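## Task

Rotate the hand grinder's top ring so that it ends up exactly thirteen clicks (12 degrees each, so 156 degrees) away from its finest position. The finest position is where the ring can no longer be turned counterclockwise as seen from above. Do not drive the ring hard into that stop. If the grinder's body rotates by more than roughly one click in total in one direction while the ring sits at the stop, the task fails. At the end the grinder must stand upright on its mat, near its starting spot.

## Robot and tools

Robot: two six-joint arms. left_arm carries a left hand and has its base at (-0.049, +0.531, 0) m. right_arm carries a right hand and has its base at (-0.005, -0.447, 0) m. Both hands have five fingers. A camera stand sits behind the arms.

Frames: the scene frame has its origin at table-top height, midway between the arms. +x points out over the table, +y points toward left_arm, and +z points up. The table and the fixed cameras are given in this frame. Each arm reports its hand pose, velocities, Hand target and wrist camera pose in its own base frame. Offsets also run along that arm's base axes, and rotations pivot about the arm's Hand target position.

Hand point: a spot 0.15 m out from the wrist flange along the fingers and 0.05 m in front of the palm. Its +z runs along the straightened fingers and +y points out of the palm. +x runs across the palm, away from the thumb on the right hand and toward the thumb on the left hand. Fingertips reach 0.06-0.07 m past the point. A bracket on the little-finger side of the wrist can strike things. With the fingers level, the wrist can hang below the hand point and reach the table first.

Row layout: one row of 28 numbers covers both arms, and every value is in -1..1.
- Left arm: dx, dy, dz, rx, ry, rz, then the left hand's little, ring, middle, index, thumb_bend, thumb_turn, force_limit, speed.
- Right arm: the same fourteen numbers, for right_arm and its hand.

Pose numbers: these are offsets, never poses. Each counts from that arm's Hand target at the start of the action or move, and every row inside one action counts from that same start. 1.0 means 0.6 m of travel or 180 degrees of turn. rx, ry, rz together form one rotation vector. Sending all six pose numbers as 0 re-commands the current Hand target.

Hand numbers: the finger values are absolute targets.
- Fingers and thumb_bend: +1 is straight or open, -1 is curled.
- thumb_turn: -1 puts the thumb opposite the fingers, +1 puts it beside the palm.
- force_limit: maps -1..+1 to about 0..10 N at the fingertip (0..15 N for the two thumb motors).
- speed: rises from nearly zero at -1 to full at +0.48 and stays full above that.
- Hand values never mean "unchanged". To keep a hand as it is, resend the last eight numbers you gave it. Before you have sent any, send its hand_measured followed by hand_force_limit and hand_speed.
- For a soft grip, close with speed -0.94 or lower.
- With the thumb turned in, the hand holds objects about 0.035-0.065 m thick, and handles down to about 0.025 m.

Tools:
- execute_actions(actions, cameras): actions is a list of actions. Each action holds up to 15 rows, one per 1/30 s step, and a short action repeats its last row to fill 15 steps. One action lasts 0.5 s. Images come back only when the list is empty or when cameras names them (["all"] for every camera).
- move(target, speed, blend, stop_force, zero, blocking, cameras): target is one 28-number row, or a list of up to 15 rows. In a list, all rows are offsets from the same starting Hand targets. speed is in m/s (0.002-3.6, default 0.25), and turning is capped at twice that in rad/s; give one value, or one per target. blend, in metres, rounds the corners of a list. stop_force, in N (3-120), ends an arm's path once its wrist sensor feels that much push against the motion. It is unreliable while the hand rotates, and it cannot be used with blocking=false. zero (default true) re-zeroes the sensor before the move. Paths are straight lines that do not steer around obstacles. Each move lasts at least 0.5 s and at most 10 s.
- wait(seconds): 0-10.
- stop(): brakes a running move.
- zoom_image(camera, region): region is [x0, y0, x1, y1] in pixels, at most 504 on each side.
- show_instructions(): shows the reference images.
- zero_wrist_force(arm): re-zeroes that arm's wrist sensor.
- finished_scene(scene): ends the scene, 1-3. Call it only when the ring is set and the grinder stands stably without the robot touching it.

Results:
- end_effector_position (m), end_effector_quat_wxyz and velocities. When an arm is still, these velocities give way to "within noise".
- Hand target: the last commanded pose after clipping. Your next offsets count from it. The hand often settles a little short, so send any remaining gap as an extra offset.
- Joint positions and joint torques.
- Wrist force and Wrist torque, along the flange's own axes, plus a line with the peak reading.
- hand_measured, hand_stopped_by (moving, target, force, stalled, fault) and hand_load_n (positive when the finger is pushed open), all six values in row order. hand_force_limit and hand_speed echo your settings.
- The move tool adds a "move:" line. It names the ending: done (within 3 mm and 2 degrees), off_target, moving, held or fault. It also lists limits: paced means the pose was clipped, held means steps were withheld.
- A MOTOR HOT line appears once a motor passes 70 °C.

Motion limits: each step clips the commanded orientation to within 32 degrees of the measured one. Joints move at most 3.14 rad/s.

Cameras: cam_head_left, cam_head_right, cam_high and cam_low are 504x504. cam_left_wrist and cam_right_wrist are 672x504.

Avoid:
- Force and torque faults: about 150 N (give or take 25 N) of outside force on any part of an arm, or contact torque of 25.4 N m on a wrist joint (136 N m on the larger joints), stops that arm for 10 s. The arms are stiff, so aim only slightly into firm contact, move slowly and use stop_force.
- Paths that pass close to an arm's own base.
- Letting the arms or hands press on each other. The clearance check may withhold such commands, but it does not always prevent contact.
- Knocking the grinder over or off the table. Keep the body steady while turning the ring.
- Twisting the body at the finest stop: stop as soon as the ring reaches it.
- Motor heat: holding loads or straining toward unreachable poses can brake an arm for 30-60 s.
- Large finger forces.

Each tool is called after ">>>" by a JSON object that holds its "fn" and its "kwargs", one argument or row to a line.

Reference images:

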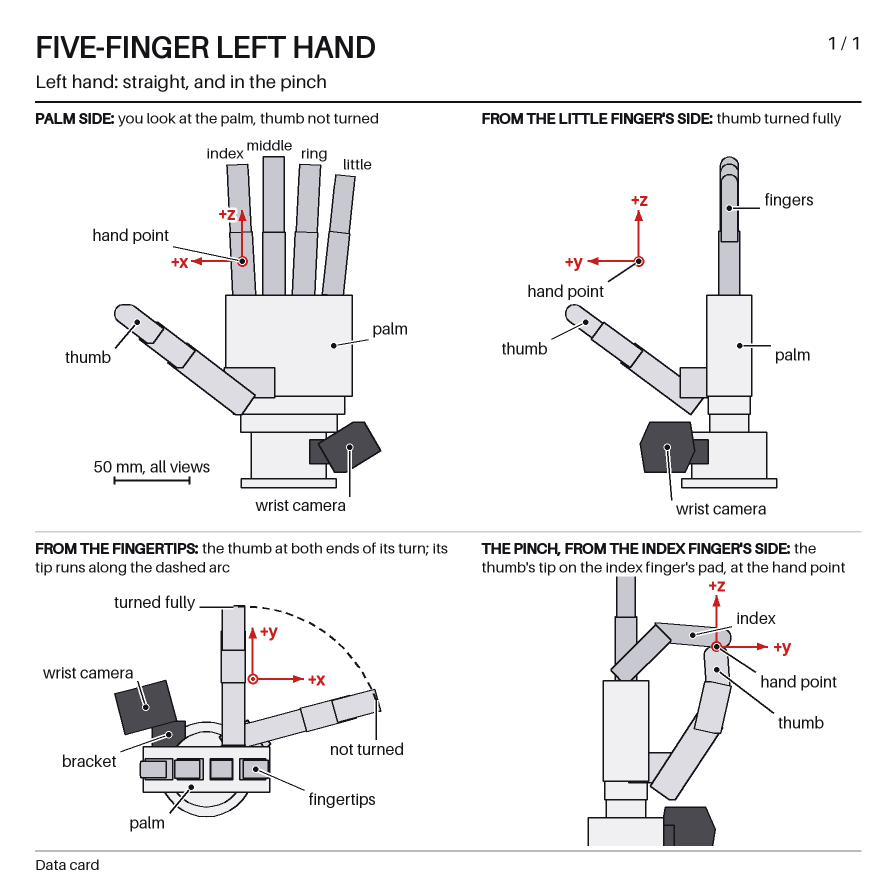

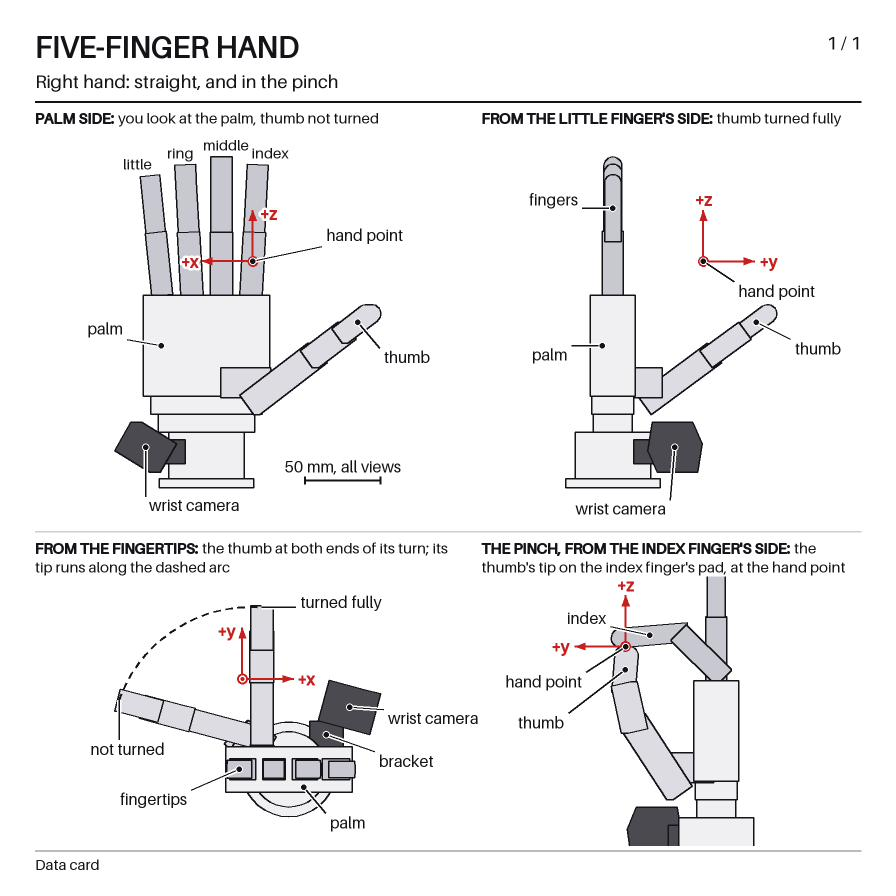

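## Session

>>> {"fn": "execute_actions", "kwargs": {
  "actions": []
}}

>>> {"fn": "zoom_image", "kwargs": {
  "camera": "cam_head_right",
  "region": [150, 270, 370, 490]
}}

>>> {"fn": "zoom_image", "kwargs": {
  "camera": "cam_high",
  "region": [150, 180, 310, 340]
}}

Scene clock: 0.00 s.
left_arm: end_effector_position=(+0.3446, -0.5997, +0.3052) hand_measured=(+1.000, +1.000, +1.000, +1.000, +1.000, +1.000) hand_load_n=(+0.0, +0.0, +0.0, +0.0, +0.0, +0.0) hand_stopped_by=(target, target, target, target, target, target) hand_force_limit=0.00 hand_speed=-0.80 end_effector_quat_wxyz=(+0.080, -0.414, +0.789, -0.446) | right_arm: end_effector_position=(+0.5976, +0.2529, +0.3356) hand_measured=(+1.000, +1.000, +1.000, +1.000, +1.000, +1.000) hand_load_n=(+0.0, +0.0, +0.0, +0.0, +0.0, +0.0) hand_stopped_by=(target, target, target, target, target, target) hand_force_limit=0.00 hand_speed=-0.80 end_effector_quat_wxyz=(+0.363, -0.431, +0.715, -0.414)
Joint positions: left_arm=[2.4 -1.965 -1.134 2.462 -1.434 2.936] | right_arm=[0.339 -1.306 1.309 0.489 2.158 -2.676]
Joint velocities: within noise
Joint torques (N m): no reading
Wrist force (N): no reading
Wrist torque (N m): no reading
Wrist force, peak (N): no reading
Hand target: left_arm +0.3446, -0.5997, +0.3052; +0.080, -0.414, +0.789, -0.446 | right_arm +0.5976, +0.2529, +0.3356; +0.363, -0.431, +0.715, -0.414
camera_calibration:
cam_left_wrist: T_world_to_cam=[[0.34942, -0.406045, 0.844413, -0.626572], [-0.936851, -0.165529, 0.308075, 0.12285], [0.0146823, -0.898737, -0.438243, -0.296246], [0, 0, 0, 1]] pos_world=[0.338379, -0.500328, 0.361411]
cam_right_wrist: T_world_to_cam=[[-0.340443, 0.00132372, -0.940264, 0.525576], [-0.187833, 0.979747, 0.0693884, -0.156457], [0.921313, 0.200235, -0.3333, -0.377491], [0, 0, 0, 1]] pos_world=[0.497328, 0.22818, 0.379219]

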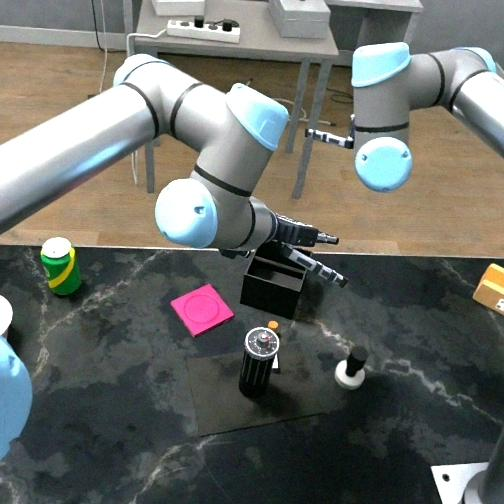

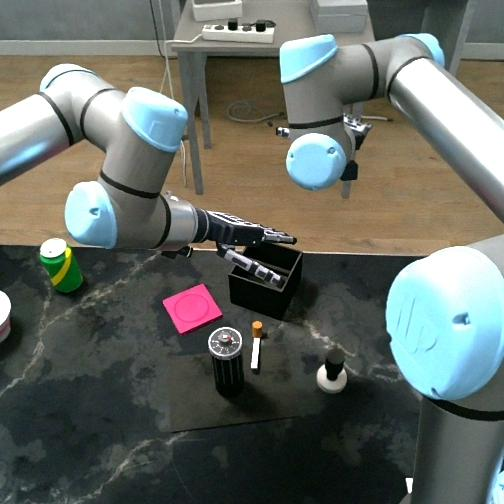

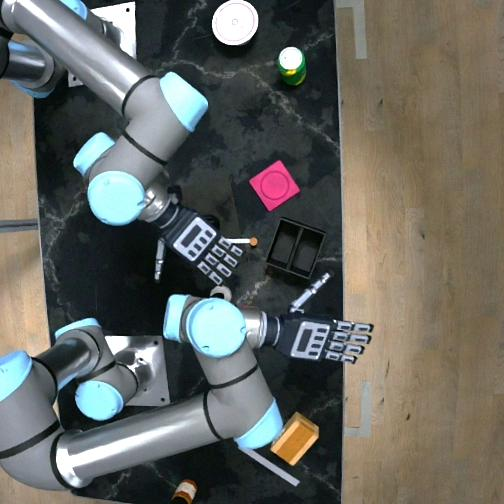

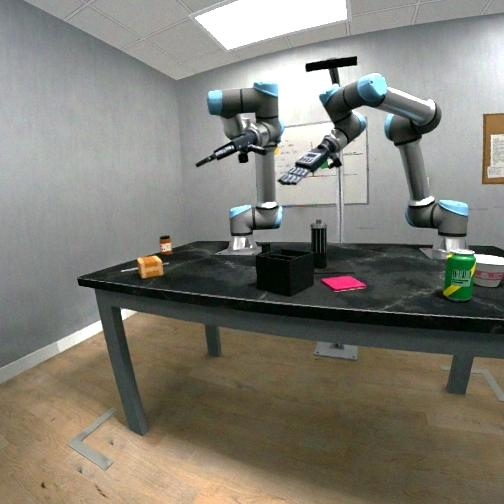

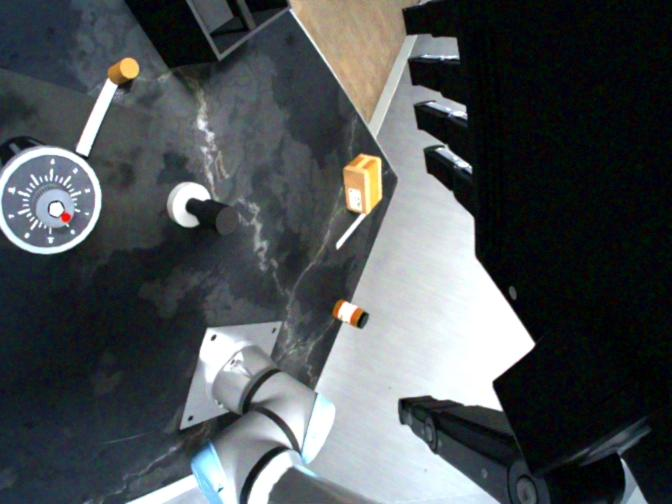

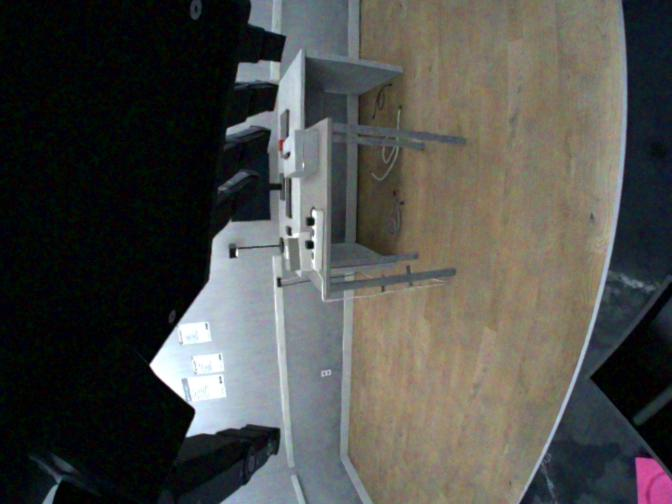

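Scaled by 2.291 from the camera's 504x504 image, which has a finer 720x720 frame.

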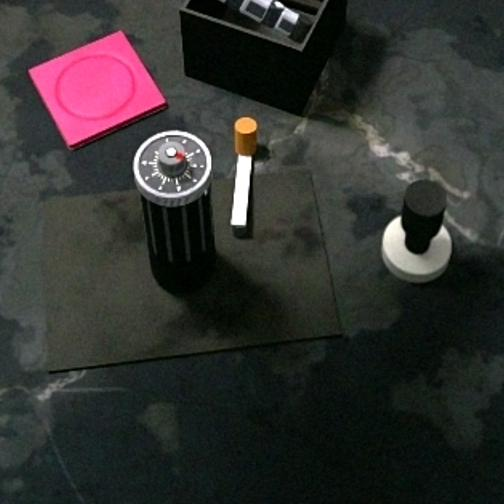

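Scaled by 3.150 from the camera's 504x504 image, which has a finer 720x720 frame.

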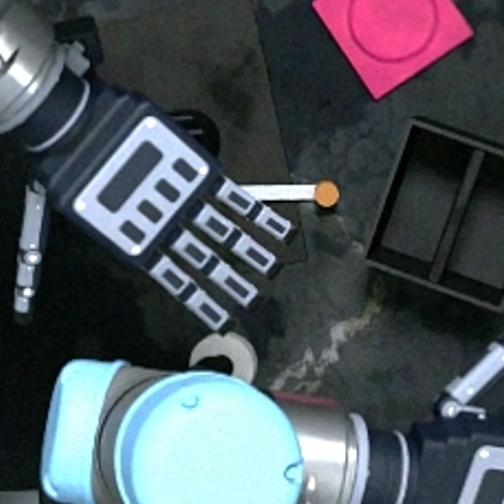

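>>> {"fn": "move", "kwargs": {
  "target": [
    [0.126,0.45,0.19,0,0,0,1,1,1,1,1,1,0,-0.8,0,0,0.033,0.0938,0.3596,0.03,1,1,1,1,0.9,-1,-0.6,-0.2],
    [0.126,0.45,0.19,0,0,0,1,1,1,1,1,1,0,-0.8,-0.431,0.279,-0.0927,0.3408,0.2111,-0.395,1,1,1,1,0.9,-1,-0.6,-0.2]
  ],
  "speed": 0.3,
  "blend": [0.02,0],
  "cameras": ["all"]
}}

Scene clock: 50.73 s.
left_arm: end_effector_position=(+0.4202, -0.3297, +0.4192) hand_measured=(+1.000, +1.000, +1.000, +1.000, +1.000, +1.000) hand_load_n=(+0.0, +0.0, +0.0, +0.0, +0.0, +0.0) hand_stopped_by=(target, target, target, target, target, target) hand_force_limit=0.00 hand_speed=-0.80 end_effector_quat_wxyz=(+0.080, -0.414, +0.789, -0.446) | right_arm: end_effector_position=(+0.3390, +0.4202, +0.2800) hand_measured=(+1.000, +1.000, +1.000, +1.000, +0.900, -1.000) hand_load_n=(+0.0, +0.0, +0.0, +0.0, +0.0, +0.0) hand_stopped_by=(target, target, target, target, target, target) hand_force_limit=-0.60 hand_speed=-0.20 end_effector_quat_wxyz=(+0.000, +0.164, +0.986, +0.000) end_effector_velocity=(+0.000, +0.000, -0.001) end_effector_angular_velocity=(-0.001, +0.002, -0.004)
Joint positions: left_arm=[3.058 -1.7 -1.212 2.089 -0.933 3.405] | right_arm=[0.624 -1.18 1.244 1.506 1.57 -0.617]
Joint velocities: left_arm=[within noise] | right_arm=[0.001 0.002 0 0 -0.001 0.005]
Joint torques (N m): left_arm=[8.09 11.47 11.5 -3.15 2.47 2.02] | right_arm=[9.92 -30.83 -28.06 4.64 -1.13 1.88]
Wrist force (N): left_arm=[0.1 0.1 0.6] | right_arm=[0.3 -0.5 0.2]
Wrist torque (N m): left_arm=[-0.03 0.00 0.02] | right_arm=[-0.07 -0.08 0.00]
Wrist force, peak (N): left_arm=[1.1 0.5 1.1] | right_arm=[0.7 -1.8 0.1]
Hand target: left_arm +0.4202, -0.3297, +0.4192; +0.080, -0.414, +0.789, -0.446 | right_arm +0.3390, +0.4203, +0.2800; +0.000, +0.164, +0.986, +0.000
Off the commanded pose: left_arm 0.000 m, 0 deg | right_arm 0.000 m, 0 deg.
elbow stopped short (right arm): the move would have taken joint 3 (elbow) straighter than the controller allows.
move: done
camera_calibration:
cam_left_wrist: T_world_to_cam=[[0.34942, -0.406045, 0.844413, -0.639619], [-0.936851, -0.165529, 0.308075, 0.203248], [0.0146823, -0.898737, -0.438243, -0.00473738], [0, 0, 0, 1]] pos_world=[0.413979, -0.230328, 0.475411]
cam_right_wrist: T_world_to_cam=[[0.0508146, 0.996173, -0.0711132, -0.40897], [0.885108, -0.011938, 0.465232, -0.423047], [0.462602, -0.0865835, -0.882328, 0.238349], [0, 0, 0, 1]] pos_world=[0.284964, 0.422992, 0.378033]

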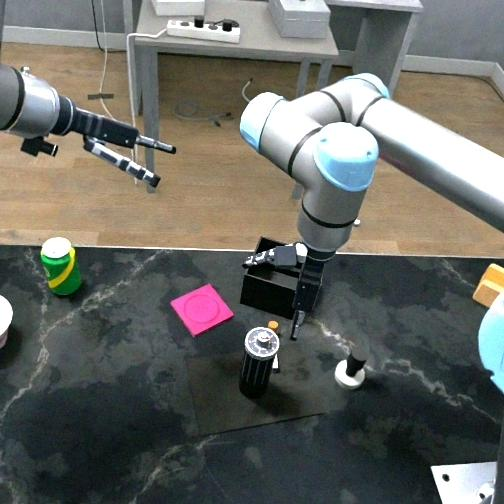

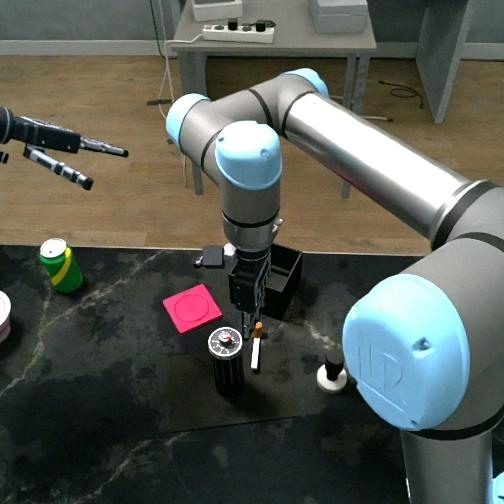

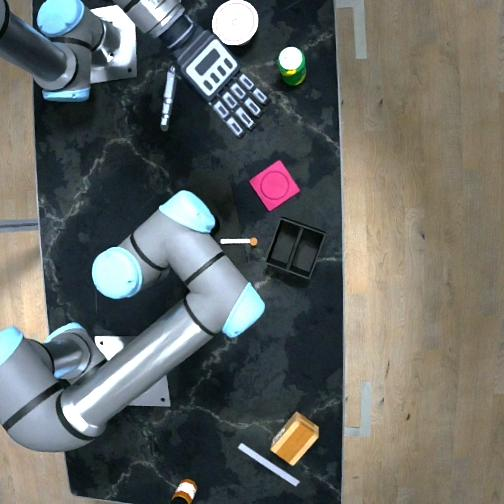

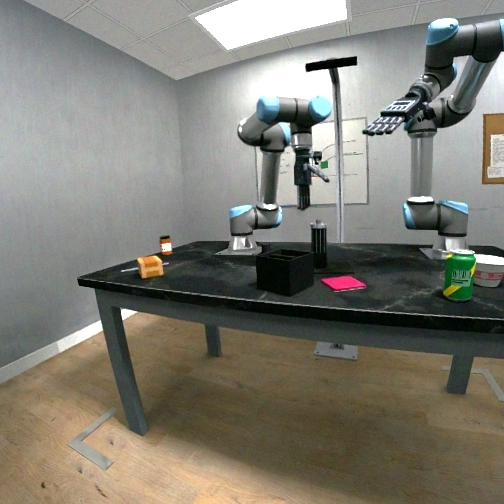

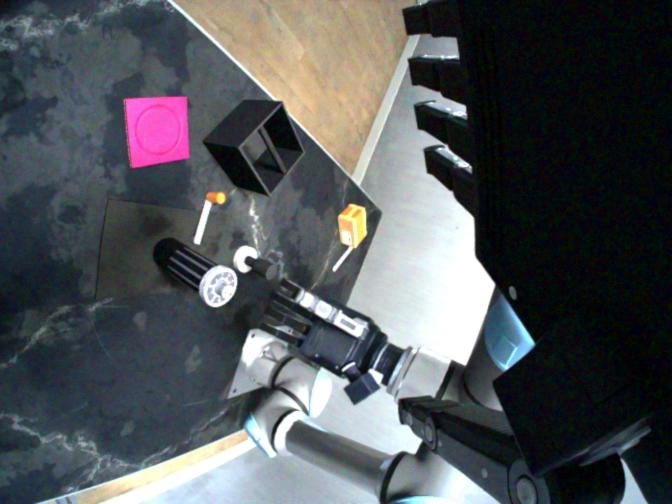

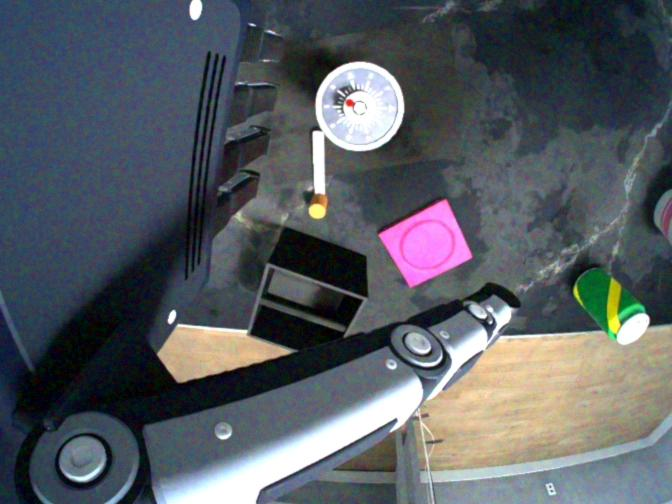

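>>> {"fn": "zoom_image", "kwargs": {
  "camera": "cam_right_wrist",
  "region": [300, 46, 420, 166]
}}

Scaled by 4.200 from the camera's 672x504 image, which has a finer 960x720 frame.

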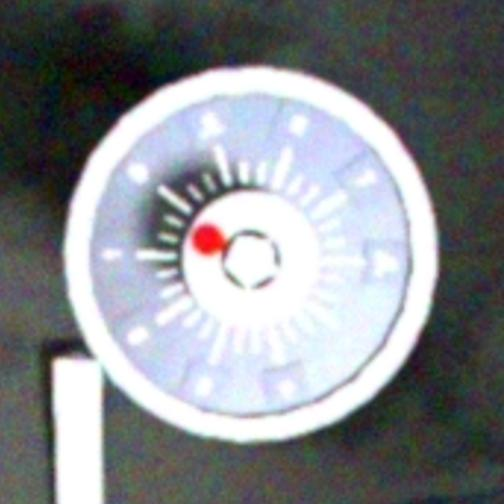

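>>> {"fn": "move", "kwargs": {
  "target": [
    [0,0,0,0,0,0,1,1,1,1,1,1,0,-0.8,0.0013,0.0005,-0.125,0,0,0,1,1,1,1,0.9,-1,-0.6,-0.2]
  ],
  "speed": 0.15,
  "cameras": ["cam_right_wrist","cam_low"]
}}

>>> {"fn": "zoom_image", "kwargs": {
  "camera": "cam_right_wrist",
  "region": [280, 26, 440, 186]
}}

>>> {"fn": "zoom_image", "kwargs": {
  "camera": "cam_low",
  "region": [240, 170, 380, 310]
}}

Scene clock: 70.00 s.
left_arm: end_effector_position=(+0.4202, -0.3297, +0.4192) hand_measured=(+1.000, +1.000, +1.000, +1.000, +1.000, +1.000) hand_load_n=(+0.0, +0.0, -0.5, +0.0, +0.0, +0.0) hand_stopped_by=(target, target, target, target, target, target) hand_force_limit=0.00 hand_speed=-0.80 end_effector_quat_wxyz=(+0.080, -0.414, +0.789, -0.446) | right_arm: end_effector_position=(+0.3398, +0.4205, +0.2050) hand_measured=(+1.000, +1.000, +1.000, +1.000, +0.900, -1.000) hand_load_n=(+0.0, +0.0, +0.0, +0.0, +0.0, +0.0) hand_stopped_by=(target, target, target, target, target, target) hand_force_limit=-0.60 hand_speed=-0.20 end_effector_quat_wxyz=(+0.000, +0.164, +0.986, +0.000)
Joint positions: left_arm=[3.058 -1.7 -1.212 2.089 -0.933 3.405] | right_arm=[0.623 -1.15 1.395 1.326 1.57 -0.618]
Joint torques (N m): left_arm=[7.84 11.85 10.54 -2.98 2.31 2.12] | right_arm=[-8.52 -39.44 -13.63 0.26 -0.85 -1.96]
Wrist force (N): left_arm=[0.1 0.3 0.7] | right_arm=[0.6 -0.5 0.2]
Wrist torque (N m): left_arm=[-0.01 0.00 0.01] | right_arm=[-0.06 -0.13 0.00]
Wrist force, peak (N): left_arm=[0.2 0.2 0.9] | right_arm=[0.6 -0.5 1.3]
Hand target: left_arm +0.4202, -0.3297, +0.4192; +0.080, -0.414, +0.789, -0.446 | right_arm +0.3398, +0.4206, +0.2050; +0.000, +0.164, +0.986, +0.000
Off the commanded pose: left_arm 0.000 m, 0 deg | right_arm 0.000 m, 0 deg.
move: done
camera_calibration:
cam_right_wrist: T_world_to_cam=[[0.0508023, 0.996172, -0.0711303, -0.414622], [0.885191, -0.0119345, 0.465075, -0.388795], [0.462446, -0.0865907, -0.882409, 0.172037], [0, 0, 0, 1]] pos_world=[0.285664, 0.423292, 0.303133]
Images, in order (width x height): cam_low 504x504, cam_right_wrist 672x504.

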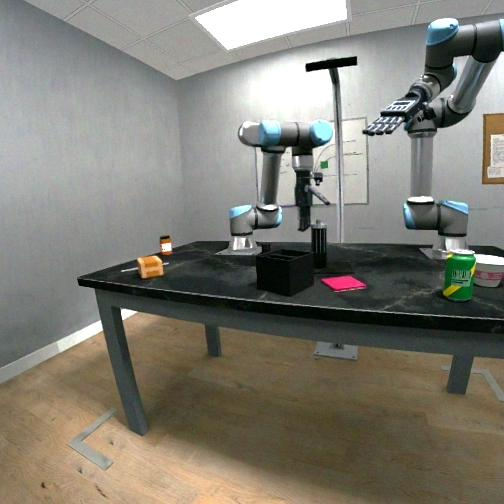

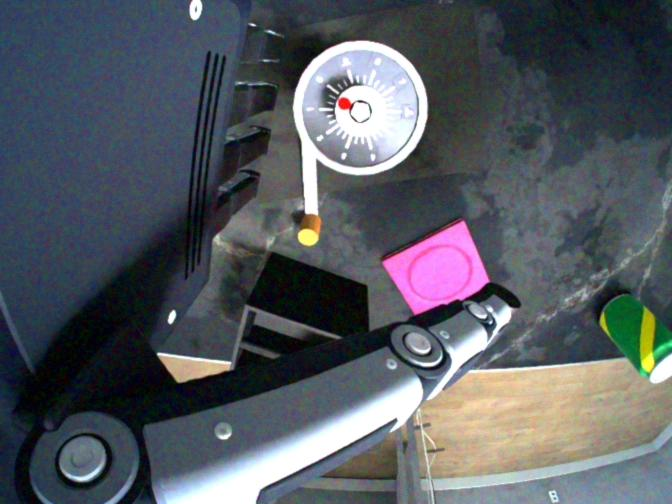

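Scaled by 3.150 from the camera's 672x504 image, which has a finer 960x720 frame.

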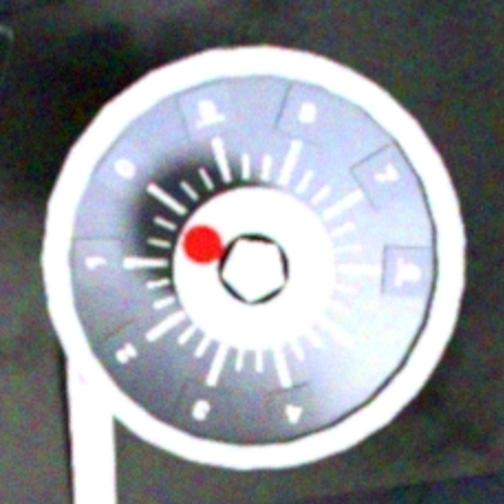

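Scaled by 3.600 from the camera's 504x504 image, which has a finer 720x720 frame.

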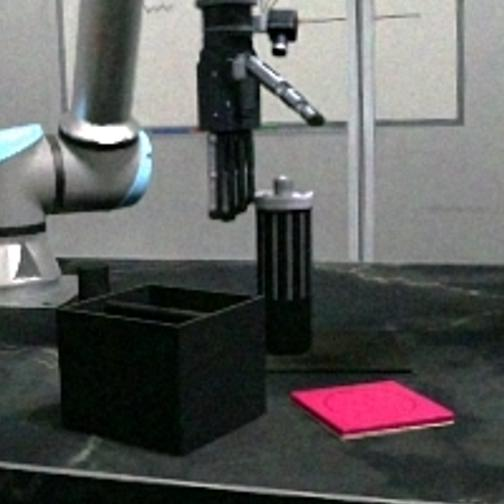

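>>> {"fn": "move", "kwargs": {
  "target": [
    [0,0,0,0,0,0,1,1,1,1,1,1,0,-0.8,-0.068,0.0138,0,-0.0315,0.0108,0,1,1,1,1,0.9,-1,-0.6,-0.2]
  ],
  "speed": 0.15
}}

>>> {"fn": "move", "kwargs": {
  "target": [
    [0,0,0,0,0,0,1,1,1,1,1,1,0,-0.8,0,0,-0.0983,0,0,0,1,1,1,1,0.9,-1,-0.6,-0.2],
    [0,0,0,0,0,0,1,1,1,1,1,1,0,-0.8,0.0053,0.0155,-0.0983,0,0,0,1,1,1,1,0.9,-1,-0.6,-0.2]
  ],
  "speed": [0.1,0.04],
  "stop_force": 4,
  "cameras": ["cam_right_wrist","cam_low","cam_head_left","cam_head_right"]
}}

>>> {"fn": "zoom_image", "kwargs": {
  "camera": "cam_low",
  "region": [240, 170, 380, 310]
}}

Scene clock: 114.90 s.
left_arm: end_effector_position=(+0.4202, -0.3297, +0.4192) hand_measured=(+1.000, +1.000, +1.000, +1.000, +1.000, +1.000) hand_load_n=(+0.0, +0.0, +0.0, +0.0, -0.5, +0.0) hand_stopped_by=(target, target, target, target, target, target) hand_force_limit=0.00 hand_speed=-0.80 end_effector_quat_wxyz=(+0.080, -0.414, +0.789, -0.446) | right_arm: end_effector_position=(+0.2991, +0.4289, +0.2050) hand_measured=(+1.000, +1.000, +1.000, +1.000, +0.900, -1.000) hand_load_n=(-0.5, +0.0, +0.0, +0.0, +0.0, +0.5) hand_stopped_by=(target, target, target, target, target, target) hand_force_limit=-0.60 hand_speed=-0.20 end_effector_quat_wxyz=(-0.009, +0.164, +0.985, -0.051)
Joint positions: left_arm=[3.058 -1.7 -1.212 2.089 -0.933 3.405] | right_arm=[0.724 -1.127 1.373 1.416 1.622 -0.515]
Joint torques (N m): left_arm=[7.54 12.88 12.09 -2.93 2.29 1.83] | right_arm=[7.73 -45.86 -4.46 2.45 0.02 0.49]
Wrist force (N): left_arm=[0.2 0.3 0.6] | right_arm=[0.4 -0.7 0.3]
Wrist torque (N m): left_arm=[-0.01 -0.02 0.01] | right_arm=[-0.12 -0.09 0.16]
Wrist force, peak (N): left_arm=[0.0 0.3 1.0] | right_arm=[1.4 -0.6 0.2]
Hand target: left_arm +0.4202, -0.3297, +0.4192; +0.080, -0.414, +0.789, -0.446 | right_arm +0.2990, +0.4288, +0.2050; -0.009, +0.164, +0.985, -0.051
Off the commanded pose: left_arm 0.000 m, 0 deg | right_arm 0.000 m, 0 deg.
move: done

Scene clock: 116.77 s.
left_arm: end_effector_position=(+0.4202, -0.3297, +0.4192) hand_measured=(+1.000, +1.000, +1.000, +1.000, +1.000, +1.000) hand_load_n=(+0.0, +0.0, +0.0, +0.0, +0.0, -0.5) hand_stopped_by=(target, target, target, target, target, target) hand_force_limit=0.00 hand_speed=-0.80 end_effector_quat_wxyz=(+0.080, -0.414, +0.789, -0.446) | right_arm: end_effector_position=(+0.3022, +0.4381, +0.1460) hand_measured=(+1.000, +1.000, +1.000, +1.000, +0.900, -1.000) hand_load_n=(+0.0, +0.0, +0.0, +0.0, +0.0, +0.0) hand_stopped_by=(target, target, target, target, target, target) hand_force_limit=-0.60 hand_speed=-0.20 end_effector_quat_wxyz=(-0.009, +0.164, +0.985, -0.051)
Joint positions: left_arm=[3.058 -1.7 -1.212 2.089 -0.933 3.405] | right_arm=[0.734 -1.062 1.432 1.293 1.621 -0.505]
Joint torques (N m): left_arm=[8.11 12.47 11.04 -2.7 2.33 2.03] | right_arm=[-8.92 -46.44 -3.16 0.48 1.11 -2.14]
Wrist force (N): left_arm=[0.1 0.3 0.8] | right_arm=[0.5 -0.8 0.2]
Wrist torque (N m): left_arm=[-0.02 0.00 0.01] | right_arm=[-0.13 -0.13 0.02]
Wrist force, peak (N): left_arm=[0.3 0.1 0.9] | right_arm=[0.3 -1.2 1.3]
Hand target: left_arm +0.4202, -0.3297, +0.4192; +0.080, -0.414, +0.789, -0.446 | right_arm +0.3022, +0.4381, +0.1460; -0.009, +0.164, +0.985, -0.051
Off the commanded pose: left_arm 0.000 m, 0 deg | right_arm 0.000 m, 0 deg.
move: done
camera_calibration:
cam_right_wrist: T_world_to_cam=[[0.0467169, 0.984195, -0.170814, -0.413485], [0.900394, 0.0325596, 0.433856, -0.347411], [0.432561, -0.174068, -0.884642, 0.18652], [0, 0, 0, 1]] pos_world=[0.251442, 0.450729, 0.245101]
Images, in order (width x height): cam_head_left 504x504, cam_head_right 504x504, cam_low 504x504, cam_right_wrist 672x504.

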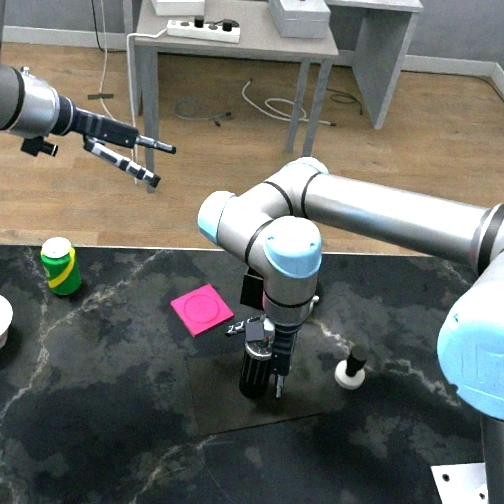

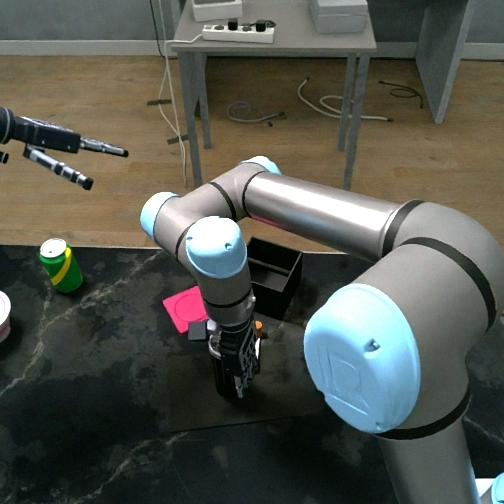

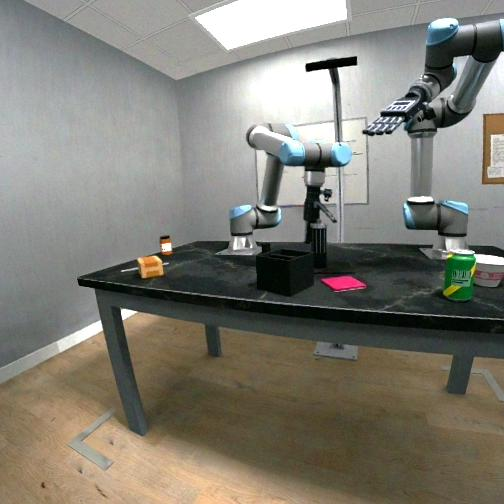

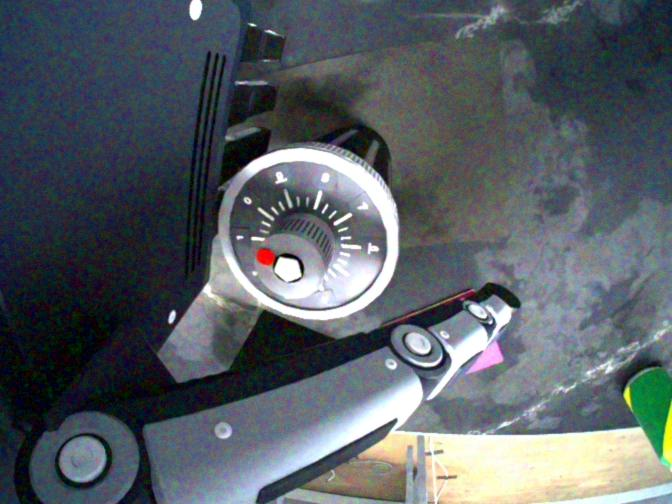

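Scaled by 3.600 from the camera's 504x504 image, which has a finer 720x720 frame.

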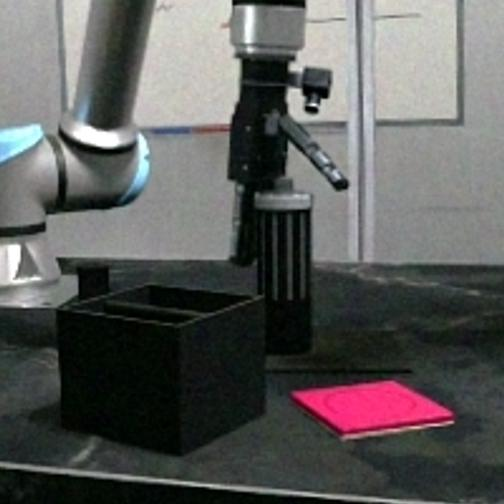

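>>> {"fn": "move", "kwargs": {
  "target": [
    [0,0,0,0,0,0,1,1,1,1,1,1,0,-0.8,0,0,-0.035,0,0,0,1,1,1,1,0.9,-1,-0.6,-0.2]
  ],
  "speed": 0.01,
  "stop_force": 3,
  "cameras": ["cam_right_wrist","cam_low"]
}}

>>> {"fn": "zoom_image", "kwargs": {
  "camera": "cam_low",
  "region": [240, 170, 380, 310]
}}

>>> {"fn": "zoom_image", "kwargs": {
  "camera": "cam_right_wrist",
  "region": [180, 100, 430, 350]
}}

Scene clock: 128.57 s.
left_arm: end_effector_position=(+0.4202, -0.3297, +0.4192) hand_measured=(+1.000, +1.000, +1.000, +1.000, +1.000, +1.000) hand_load_n=(+0.0, +0.0, +0.0, +0.0, +0.0, +0.0) hand_stopped_by=(target, target, target, target, target, target) hand_force_limit=0.00 hand_speed=-0.80 end_effector_quat_wxyz=(+0.080, -0.414, +0.789, -0.446) | right_arm: end_effector_position=(+0.3022, +0.4381, +0.1350) hand_measured=(+1.000, +1.000, +1.000, +1.000, +0.900, -1.000) hand_load_n=(+0.0, +0.0, +0.0, +0.0, +0.0, +0.0) hand_stopped_by=(target, target, target, target, target, target) hand_force_limit=-0.60 hand_speed=-0.20 end_effector_quat_wxyz=(-0.009, +0.164, +0.985, -0.051)
Joint positions: left_arm=[3.058 -1.7 -1.212 2.089 -0.933 3.405] | right_arm=[0.734 -1.052 1.447 1.268 1.621 -0.505]
Joint torques (N m): left_arm=[7.19 12.44 10.99 -2.69 2.16 1.77] | right_arm=[-8.28 -45.37 -25.41 4.05 0.11 -1.81]
Wrist force (N): left_arm=[0.0 0.0 0.5] | right_arm=[0.5 -2.4 -4.2]
Wrist torque (N m): left_arm=[-0.04 0.00 0.01] | right_arm=[-0.03 -0.08 0.03]
Wrist force, peak (N): left_arm=[0.1 0.2 1.0] | right_arm=[0.5 -4.4 -9.7]
Hand target: left_arm +0.4202, -0.3297, +0.4192; +0.080, -0.414, +0.789, -0.446 | right_arm +0.3022, +0.4381, +0.1350; -0.009, +0.164, +0.985, -0.051 (not the last commanded pose)
Off the commanded pose: left_arm 0.000 m, 0 deg | right_arm 0.010 m, 0 deg.
move: contact (right_arm)
camera_calibration:
cam_right_wrist: T_world_to_cam=[[0.0467169, 0.984195, -0.170814, -0.415364], [0.900394, 0.0325596, 0.433856, -0.342639], [0.432561, -0.174068, -0.884642, 0.176789], [0, 0, 0, 1]] pos_world=[0.251442, 0.450729, 0.234101]
Images, in order (width x height): cam_low 504x504, cam_right_wrist 672x504.

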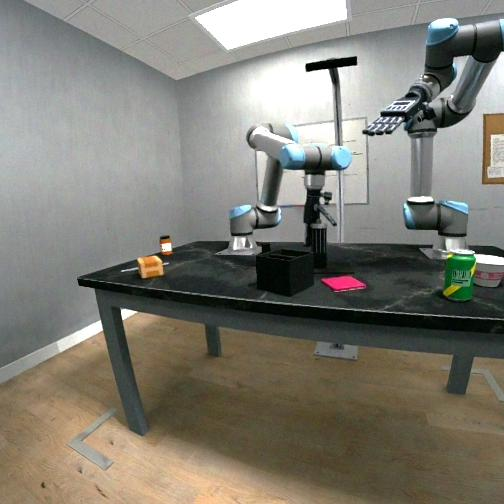

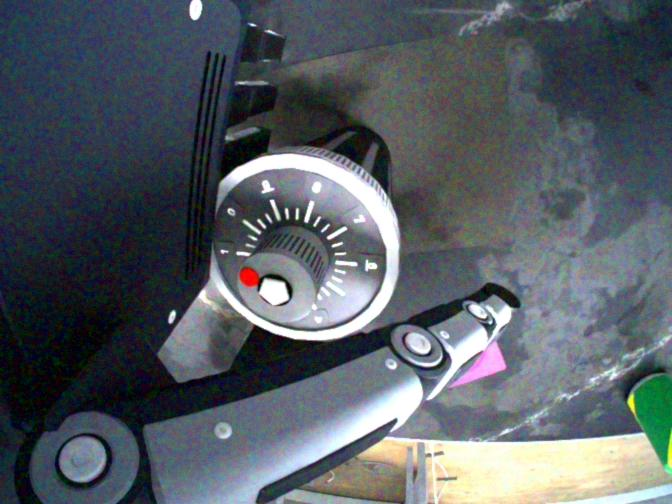

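Scaled by 3.600 from the camera's 504x504 image, which has a finer 720x720 frame.

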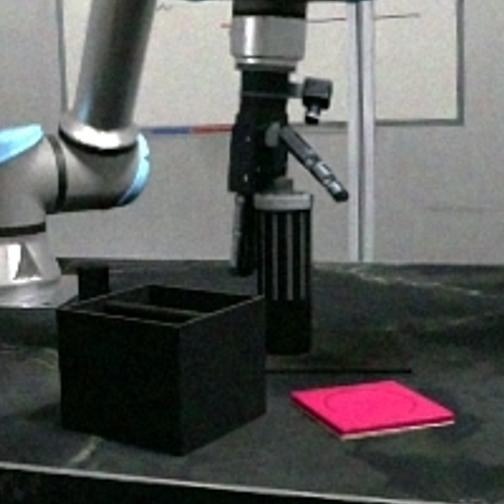

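Scaled by 2.016 from the camera's 672x504 image, which has a finer 960x720 frame.

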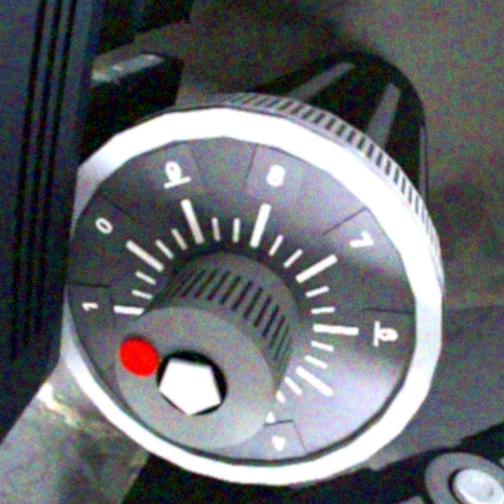

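>>> {"fn": "execute_actions", "kwargs": {
  "actions": [
    [[0,0,0,0,0,0,1,1,1,1,1,1,0,-0.8,0,0,0.0008,0,0,0,1,1,1,1,0.55,-1,-0.5,-0.5]],
    [[0,0,0,0,0,0,1,1,1,1,1,1,0,-0.8,0,0,0,0,0,0,1,1,1,1,0.1,-1,-0.5,-0.85]]
  ]
}}

>>> {"fn": "move", "kwargs": {
  "target": [
    [0,0,0,0,0,0,1,1,1,1,1,1,0,-0.8,0,0,-0.02,0,0,0,1,1,1,1,0.1,-1,-0.5,-0.85]
  ],
  "speed": 0.01,
  "stop_force": 10,
  "cameras": ["cam_right_wrist","cam_low"]
}}

>>> {"fn": "zoom_image", "kwargs": {
  "camera": "cam_low",
  "region": [240, 170, 380, 310]
}}

>>> {"fn": "zoom_image", "kwargs": {
  "camera": "cam_right_wrist",
  "region": [180, 100, 430, 350]
}}

Scene clock: 138.23 s.
left_arm: end_effector_position=(+0.4202, -0.3297, +0.4192) hand_measured=(+1.000, +1.000, +1.000, +1.000, +1.000, +1.000) hand_load_n=(+0.0, +0.0, +0.0, +0.0, +0.0, +0.0) hand_stopped_by=(target, target, target, target, target, target) hand_force_limit=0.00 hand_speed=-0.80 end_effector_quat_wxyz=(+0.080, -0.414, +0.789, -0.446) | right_arm: end_effector_position=(+0.3022, +0.4381, +0.1354) hand_measured=(+1.000, +1.000, +1.000, +1.000, +0.366, -1.000) hand_load_n=(+0.0, +0.0, +0.0, +0.0, +4.0, +0.0) hand_stopped_by=(target, target, target, target, force, target) hand_force_limit=-0.50 hand_speed=-0.85 end_effector_quat_wxyz=(-0.009, +0.164, +0.985, -0.051)
Joint positions: left_arm=[3.058 -1.7 -1.212 2.089 -0.933 3.405] | right_arm=[0.734 -1.053 1.446 1.269 1.621 -0.505]
Joint torques (N m): left_arm=[7.12 13.47 11.48 -2.67 2.16 1.79] | right_arm=[-4.29 -38.94 -8.6 0.62 -0.64 -1.78]
Wrist force (N): left_arm=[0.0 0.2 0.7] | right_arm=[0.3 1.1 -8.7]
Wrist torque (N m): left_arm=[-0.03 0.01 0.01] | right_arm=[-0.12 -0.03 0.06]
Wrist force, peak (N): left_arm=[-0.2 0.1 0.9] | right_arm=[0.6 1.2 -9.1]
Hand target: left_arm +0.4202, -0.3297, +0.4192; +0.080, -0.414, +0.789, -0.446 | right_arm +0.3022, +0.4381, +0.1354; -0.009, +0.164, +0.985, -0.051
Off the commanded pose: left_arm 0.000 m, 0 deg | right_arm 0.000 m, 0 deg.

Scene clock: 139.33 s.
left_arm: end_effector_position=(+0.4202, -0.3297, +0.4192) hand_measured=(+1.000, +1.000, +1.000, +1.000, +1.000, +1.000) hand_load_n=(+0.0, +0.0, +0.0, +0.0, +0.0, +0.0) hand_stopped_by=(target, target, target, target, target, target) hand_force_limit=0.00 hand_speed=-0.80 end_effector_quat_wxyz=(+0.080, -0.414, +0.789, -0.446) | right_arm: end_effector_position=(+0.3022, +0.4382, +0.1344) hand_measured=(+1.000, +1.000, +1.000, +1.000, +0.366, -1.000) hand_load_n=(+0.0, +0.0, +0.0, -0.5, +8.0, +0.0) hand_stopped_by=(target, target, target, target, force, target) hand_force_limit=-0.50 hand_speed=-0.85 end_effector_quat_wxyz=(-0.009, +0.164, +0.985, -0.051)
Joint positions: left_arm=[3.058 -1.7 -1.212 2.089 -0.933 3.405] | right_arm=[0.734 -1.052 1.447 1.266 1.621 -0.505]
Joint torques (N m): left_arm=[7.51 14.07 10.78 -2.67 2.22 1.85] | right_arm=[-4.34 -36.46 -19.13 4.53 -0.46 -1.61]
Wrist force (N): left_arm=[0.3 0.1 0.6] | right_arm=[0.3 1.8 -19.7]
Wrist torque (N m): left_arm=[-0.04 -0.03 0.03] | right_arm=[-0.18 0.09 0.07]
Wrist force, peak (N): left_arm=[0.0 0.3 0.9] | right_arm=[0.6 1.7 -24.8]
Hand target: left_arm +0.4202, -0.3297, +0.4192; +0.080, -0.414, +0.789, -0.446 | right_arm +0.3022, +0.4382, +0.1344; -0.009, +0.164, +0.985, -0.051 (not the last commanded pose)
Off the commanded pose: left_arm 0.000 m, 0 deg | right_arm 0.011 m, 0 deg.
move: contact (right_arm)
camera_calibration:
cam_right_wrist: T_world_to_cam=[[0.0467577, 0.984233, -0.170586, -0.415547], [0.900288, 0.0324649, 0.434082, -0.342362], [0.432776, -0.173874, -0.884575, 0.176101], [0, 0, 0, 1]] pos_world=[0.251442, 0.450729, 0.233502]
Images, in order (width x height): cam_low 504x504, cam_right_wrist 672x504.

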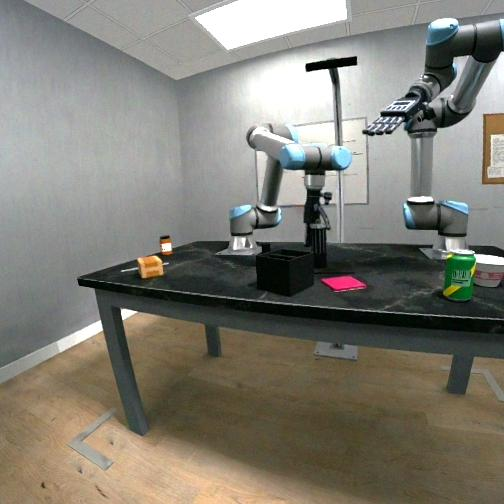

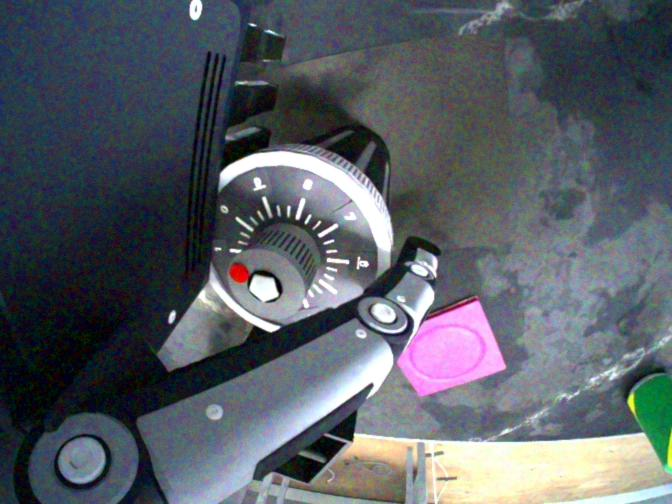

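Scaled by 3.600 from the camera's 504x504 image, which has a finer 720x720 frame.

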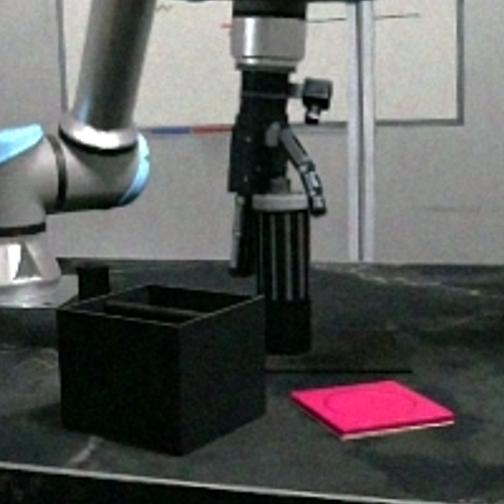

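Scaled by 2.016 from the camera's 672x504 image, which has a finer 960x720 frame.

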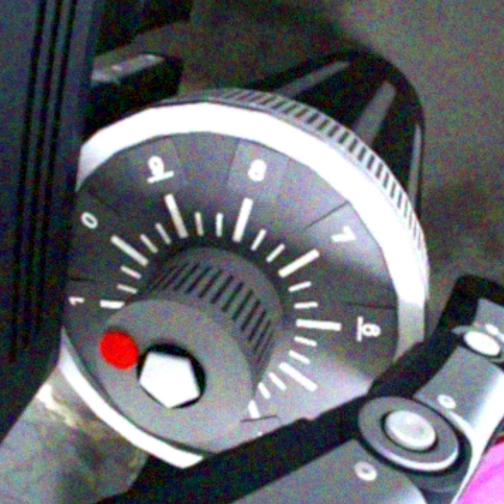

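>>> {"fn": "move", "kwargs": {
  "target": [
    [0,0,0,0,0,0,1,1,1,1,1,1,0,-0.8,-0.0062,0.0050,0,0,0,0.0667,1,1,1,1,0.1,-1,-0.5,-0.85]
  ],
  "speed": 0.15,
  "cameras": ["cam_right_wrist"]
}}

>>> {"fn": "zoom_image", "kwargs": {
  "camera": "cam_right_wrist",
  "region": [180, 100, 430, 350]
}}

Scene clock: 152.60 s.
left_arm: end_effector_position=(+0.4202, -0.3297, +0.4192) hand_measured=(+1.000, +1.000, +1.000, +1.000, +1.000, +1.000) hand_load_n=(+0.0, +0.0, +0.0, +0.0, +0.0, +0.0) hand_stopped_by=(target, target, target, target, target, target) hand_force_limit=0.00 hand_speed=-0.80 end_effector_quat_wxyz=(+0.080, -0.414, +0.789, -0.446) | right_arm: end_effector_position=(+0.2986, +0.4411, +0.1344) hand_measured=(+1.000, +1.000, +1.000, +1.000, +0.366, -1.000) hand_load_n=(+0.0, +0.0, +0.5, +0.0, +6.5, +3.5) hand_stopped_by=(target, target, target, target, force, target) hand_force_limit=-0.50 hand_speed=-0.85 end_effector_quat_wxyz=(-0.003, +0.060, +0.997, -0.052)
Joint positions: left_arm=[3.058 -1.7 -1.212 2.089 -0.933 3.405] | right_arm=[0.724 -1.06 1.457 1.252 1.64 -0.724]
Joint torques (N m): left_arm=[7.68 11.73 11.58 -2.38 2.24 1.68] | right_arm=[5.91 -26.28 -4.78 4 -0.66 -1.33]
Wrist force (N): left_arm=[-0.2 0.3 0.7] | right_arm=[-1.6 0.5 -21.9]
Wrist torque (N m): left_arm=[0.00 0.03 0.00] | right_arm=[0.04 0.17 0.13]
Wrist force, peak (N): left_arm=[0.1 0.2 1.0] | right_arm=[-1.4 0.2 -22.8]
Hand target: left_arm +0.4202, -0.3297, +0.4192; +0.080, -0.414, +0.789, -0.446 | right_arm +0.2985, +0.4412, +0.1344; -0.003, +0.060, +0.997, -0.052
Off the commanded pose: left_arm 0.000 m, 0 deg | right_arm 0.000 m, 0 deg.
move: done
camera_calibration:
cam_right_wrist: T_world_to_cam=[[-0.158702, 0.972492, -0.170508, -0.351727], [0.873867, 0.218733, 0.434181, -0.413483], [0.459533, -0.0800955, -0.884542, 0.128821], [0, 0, 0, 1]] pos_world=[0.246312, 0.442812, 0.233502]
Images, in order (width x height): cam_right_wrist 672x504.

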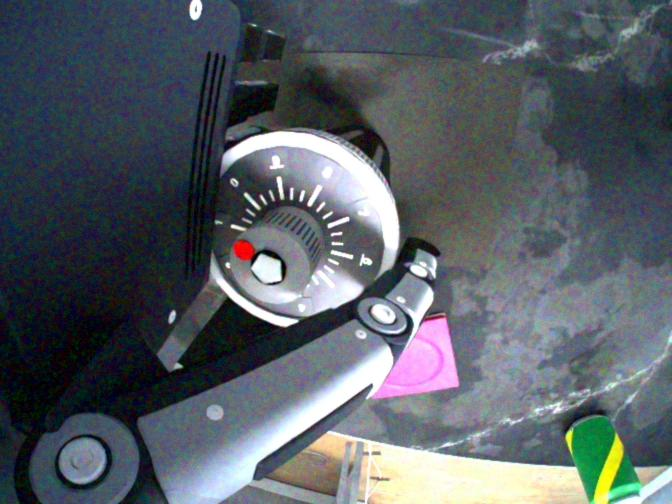

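Scaled by 2.016 from the camera's 672x504 image, which has a finer 960x720 frame.

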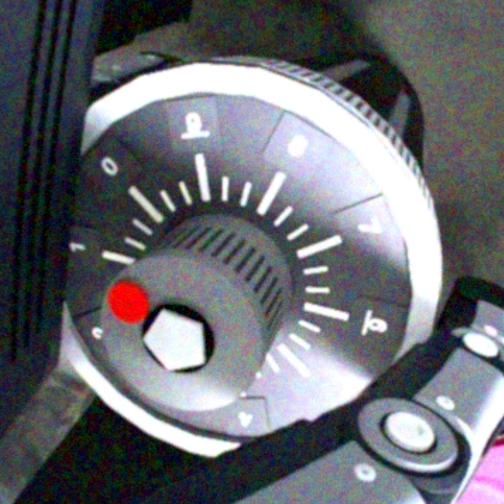

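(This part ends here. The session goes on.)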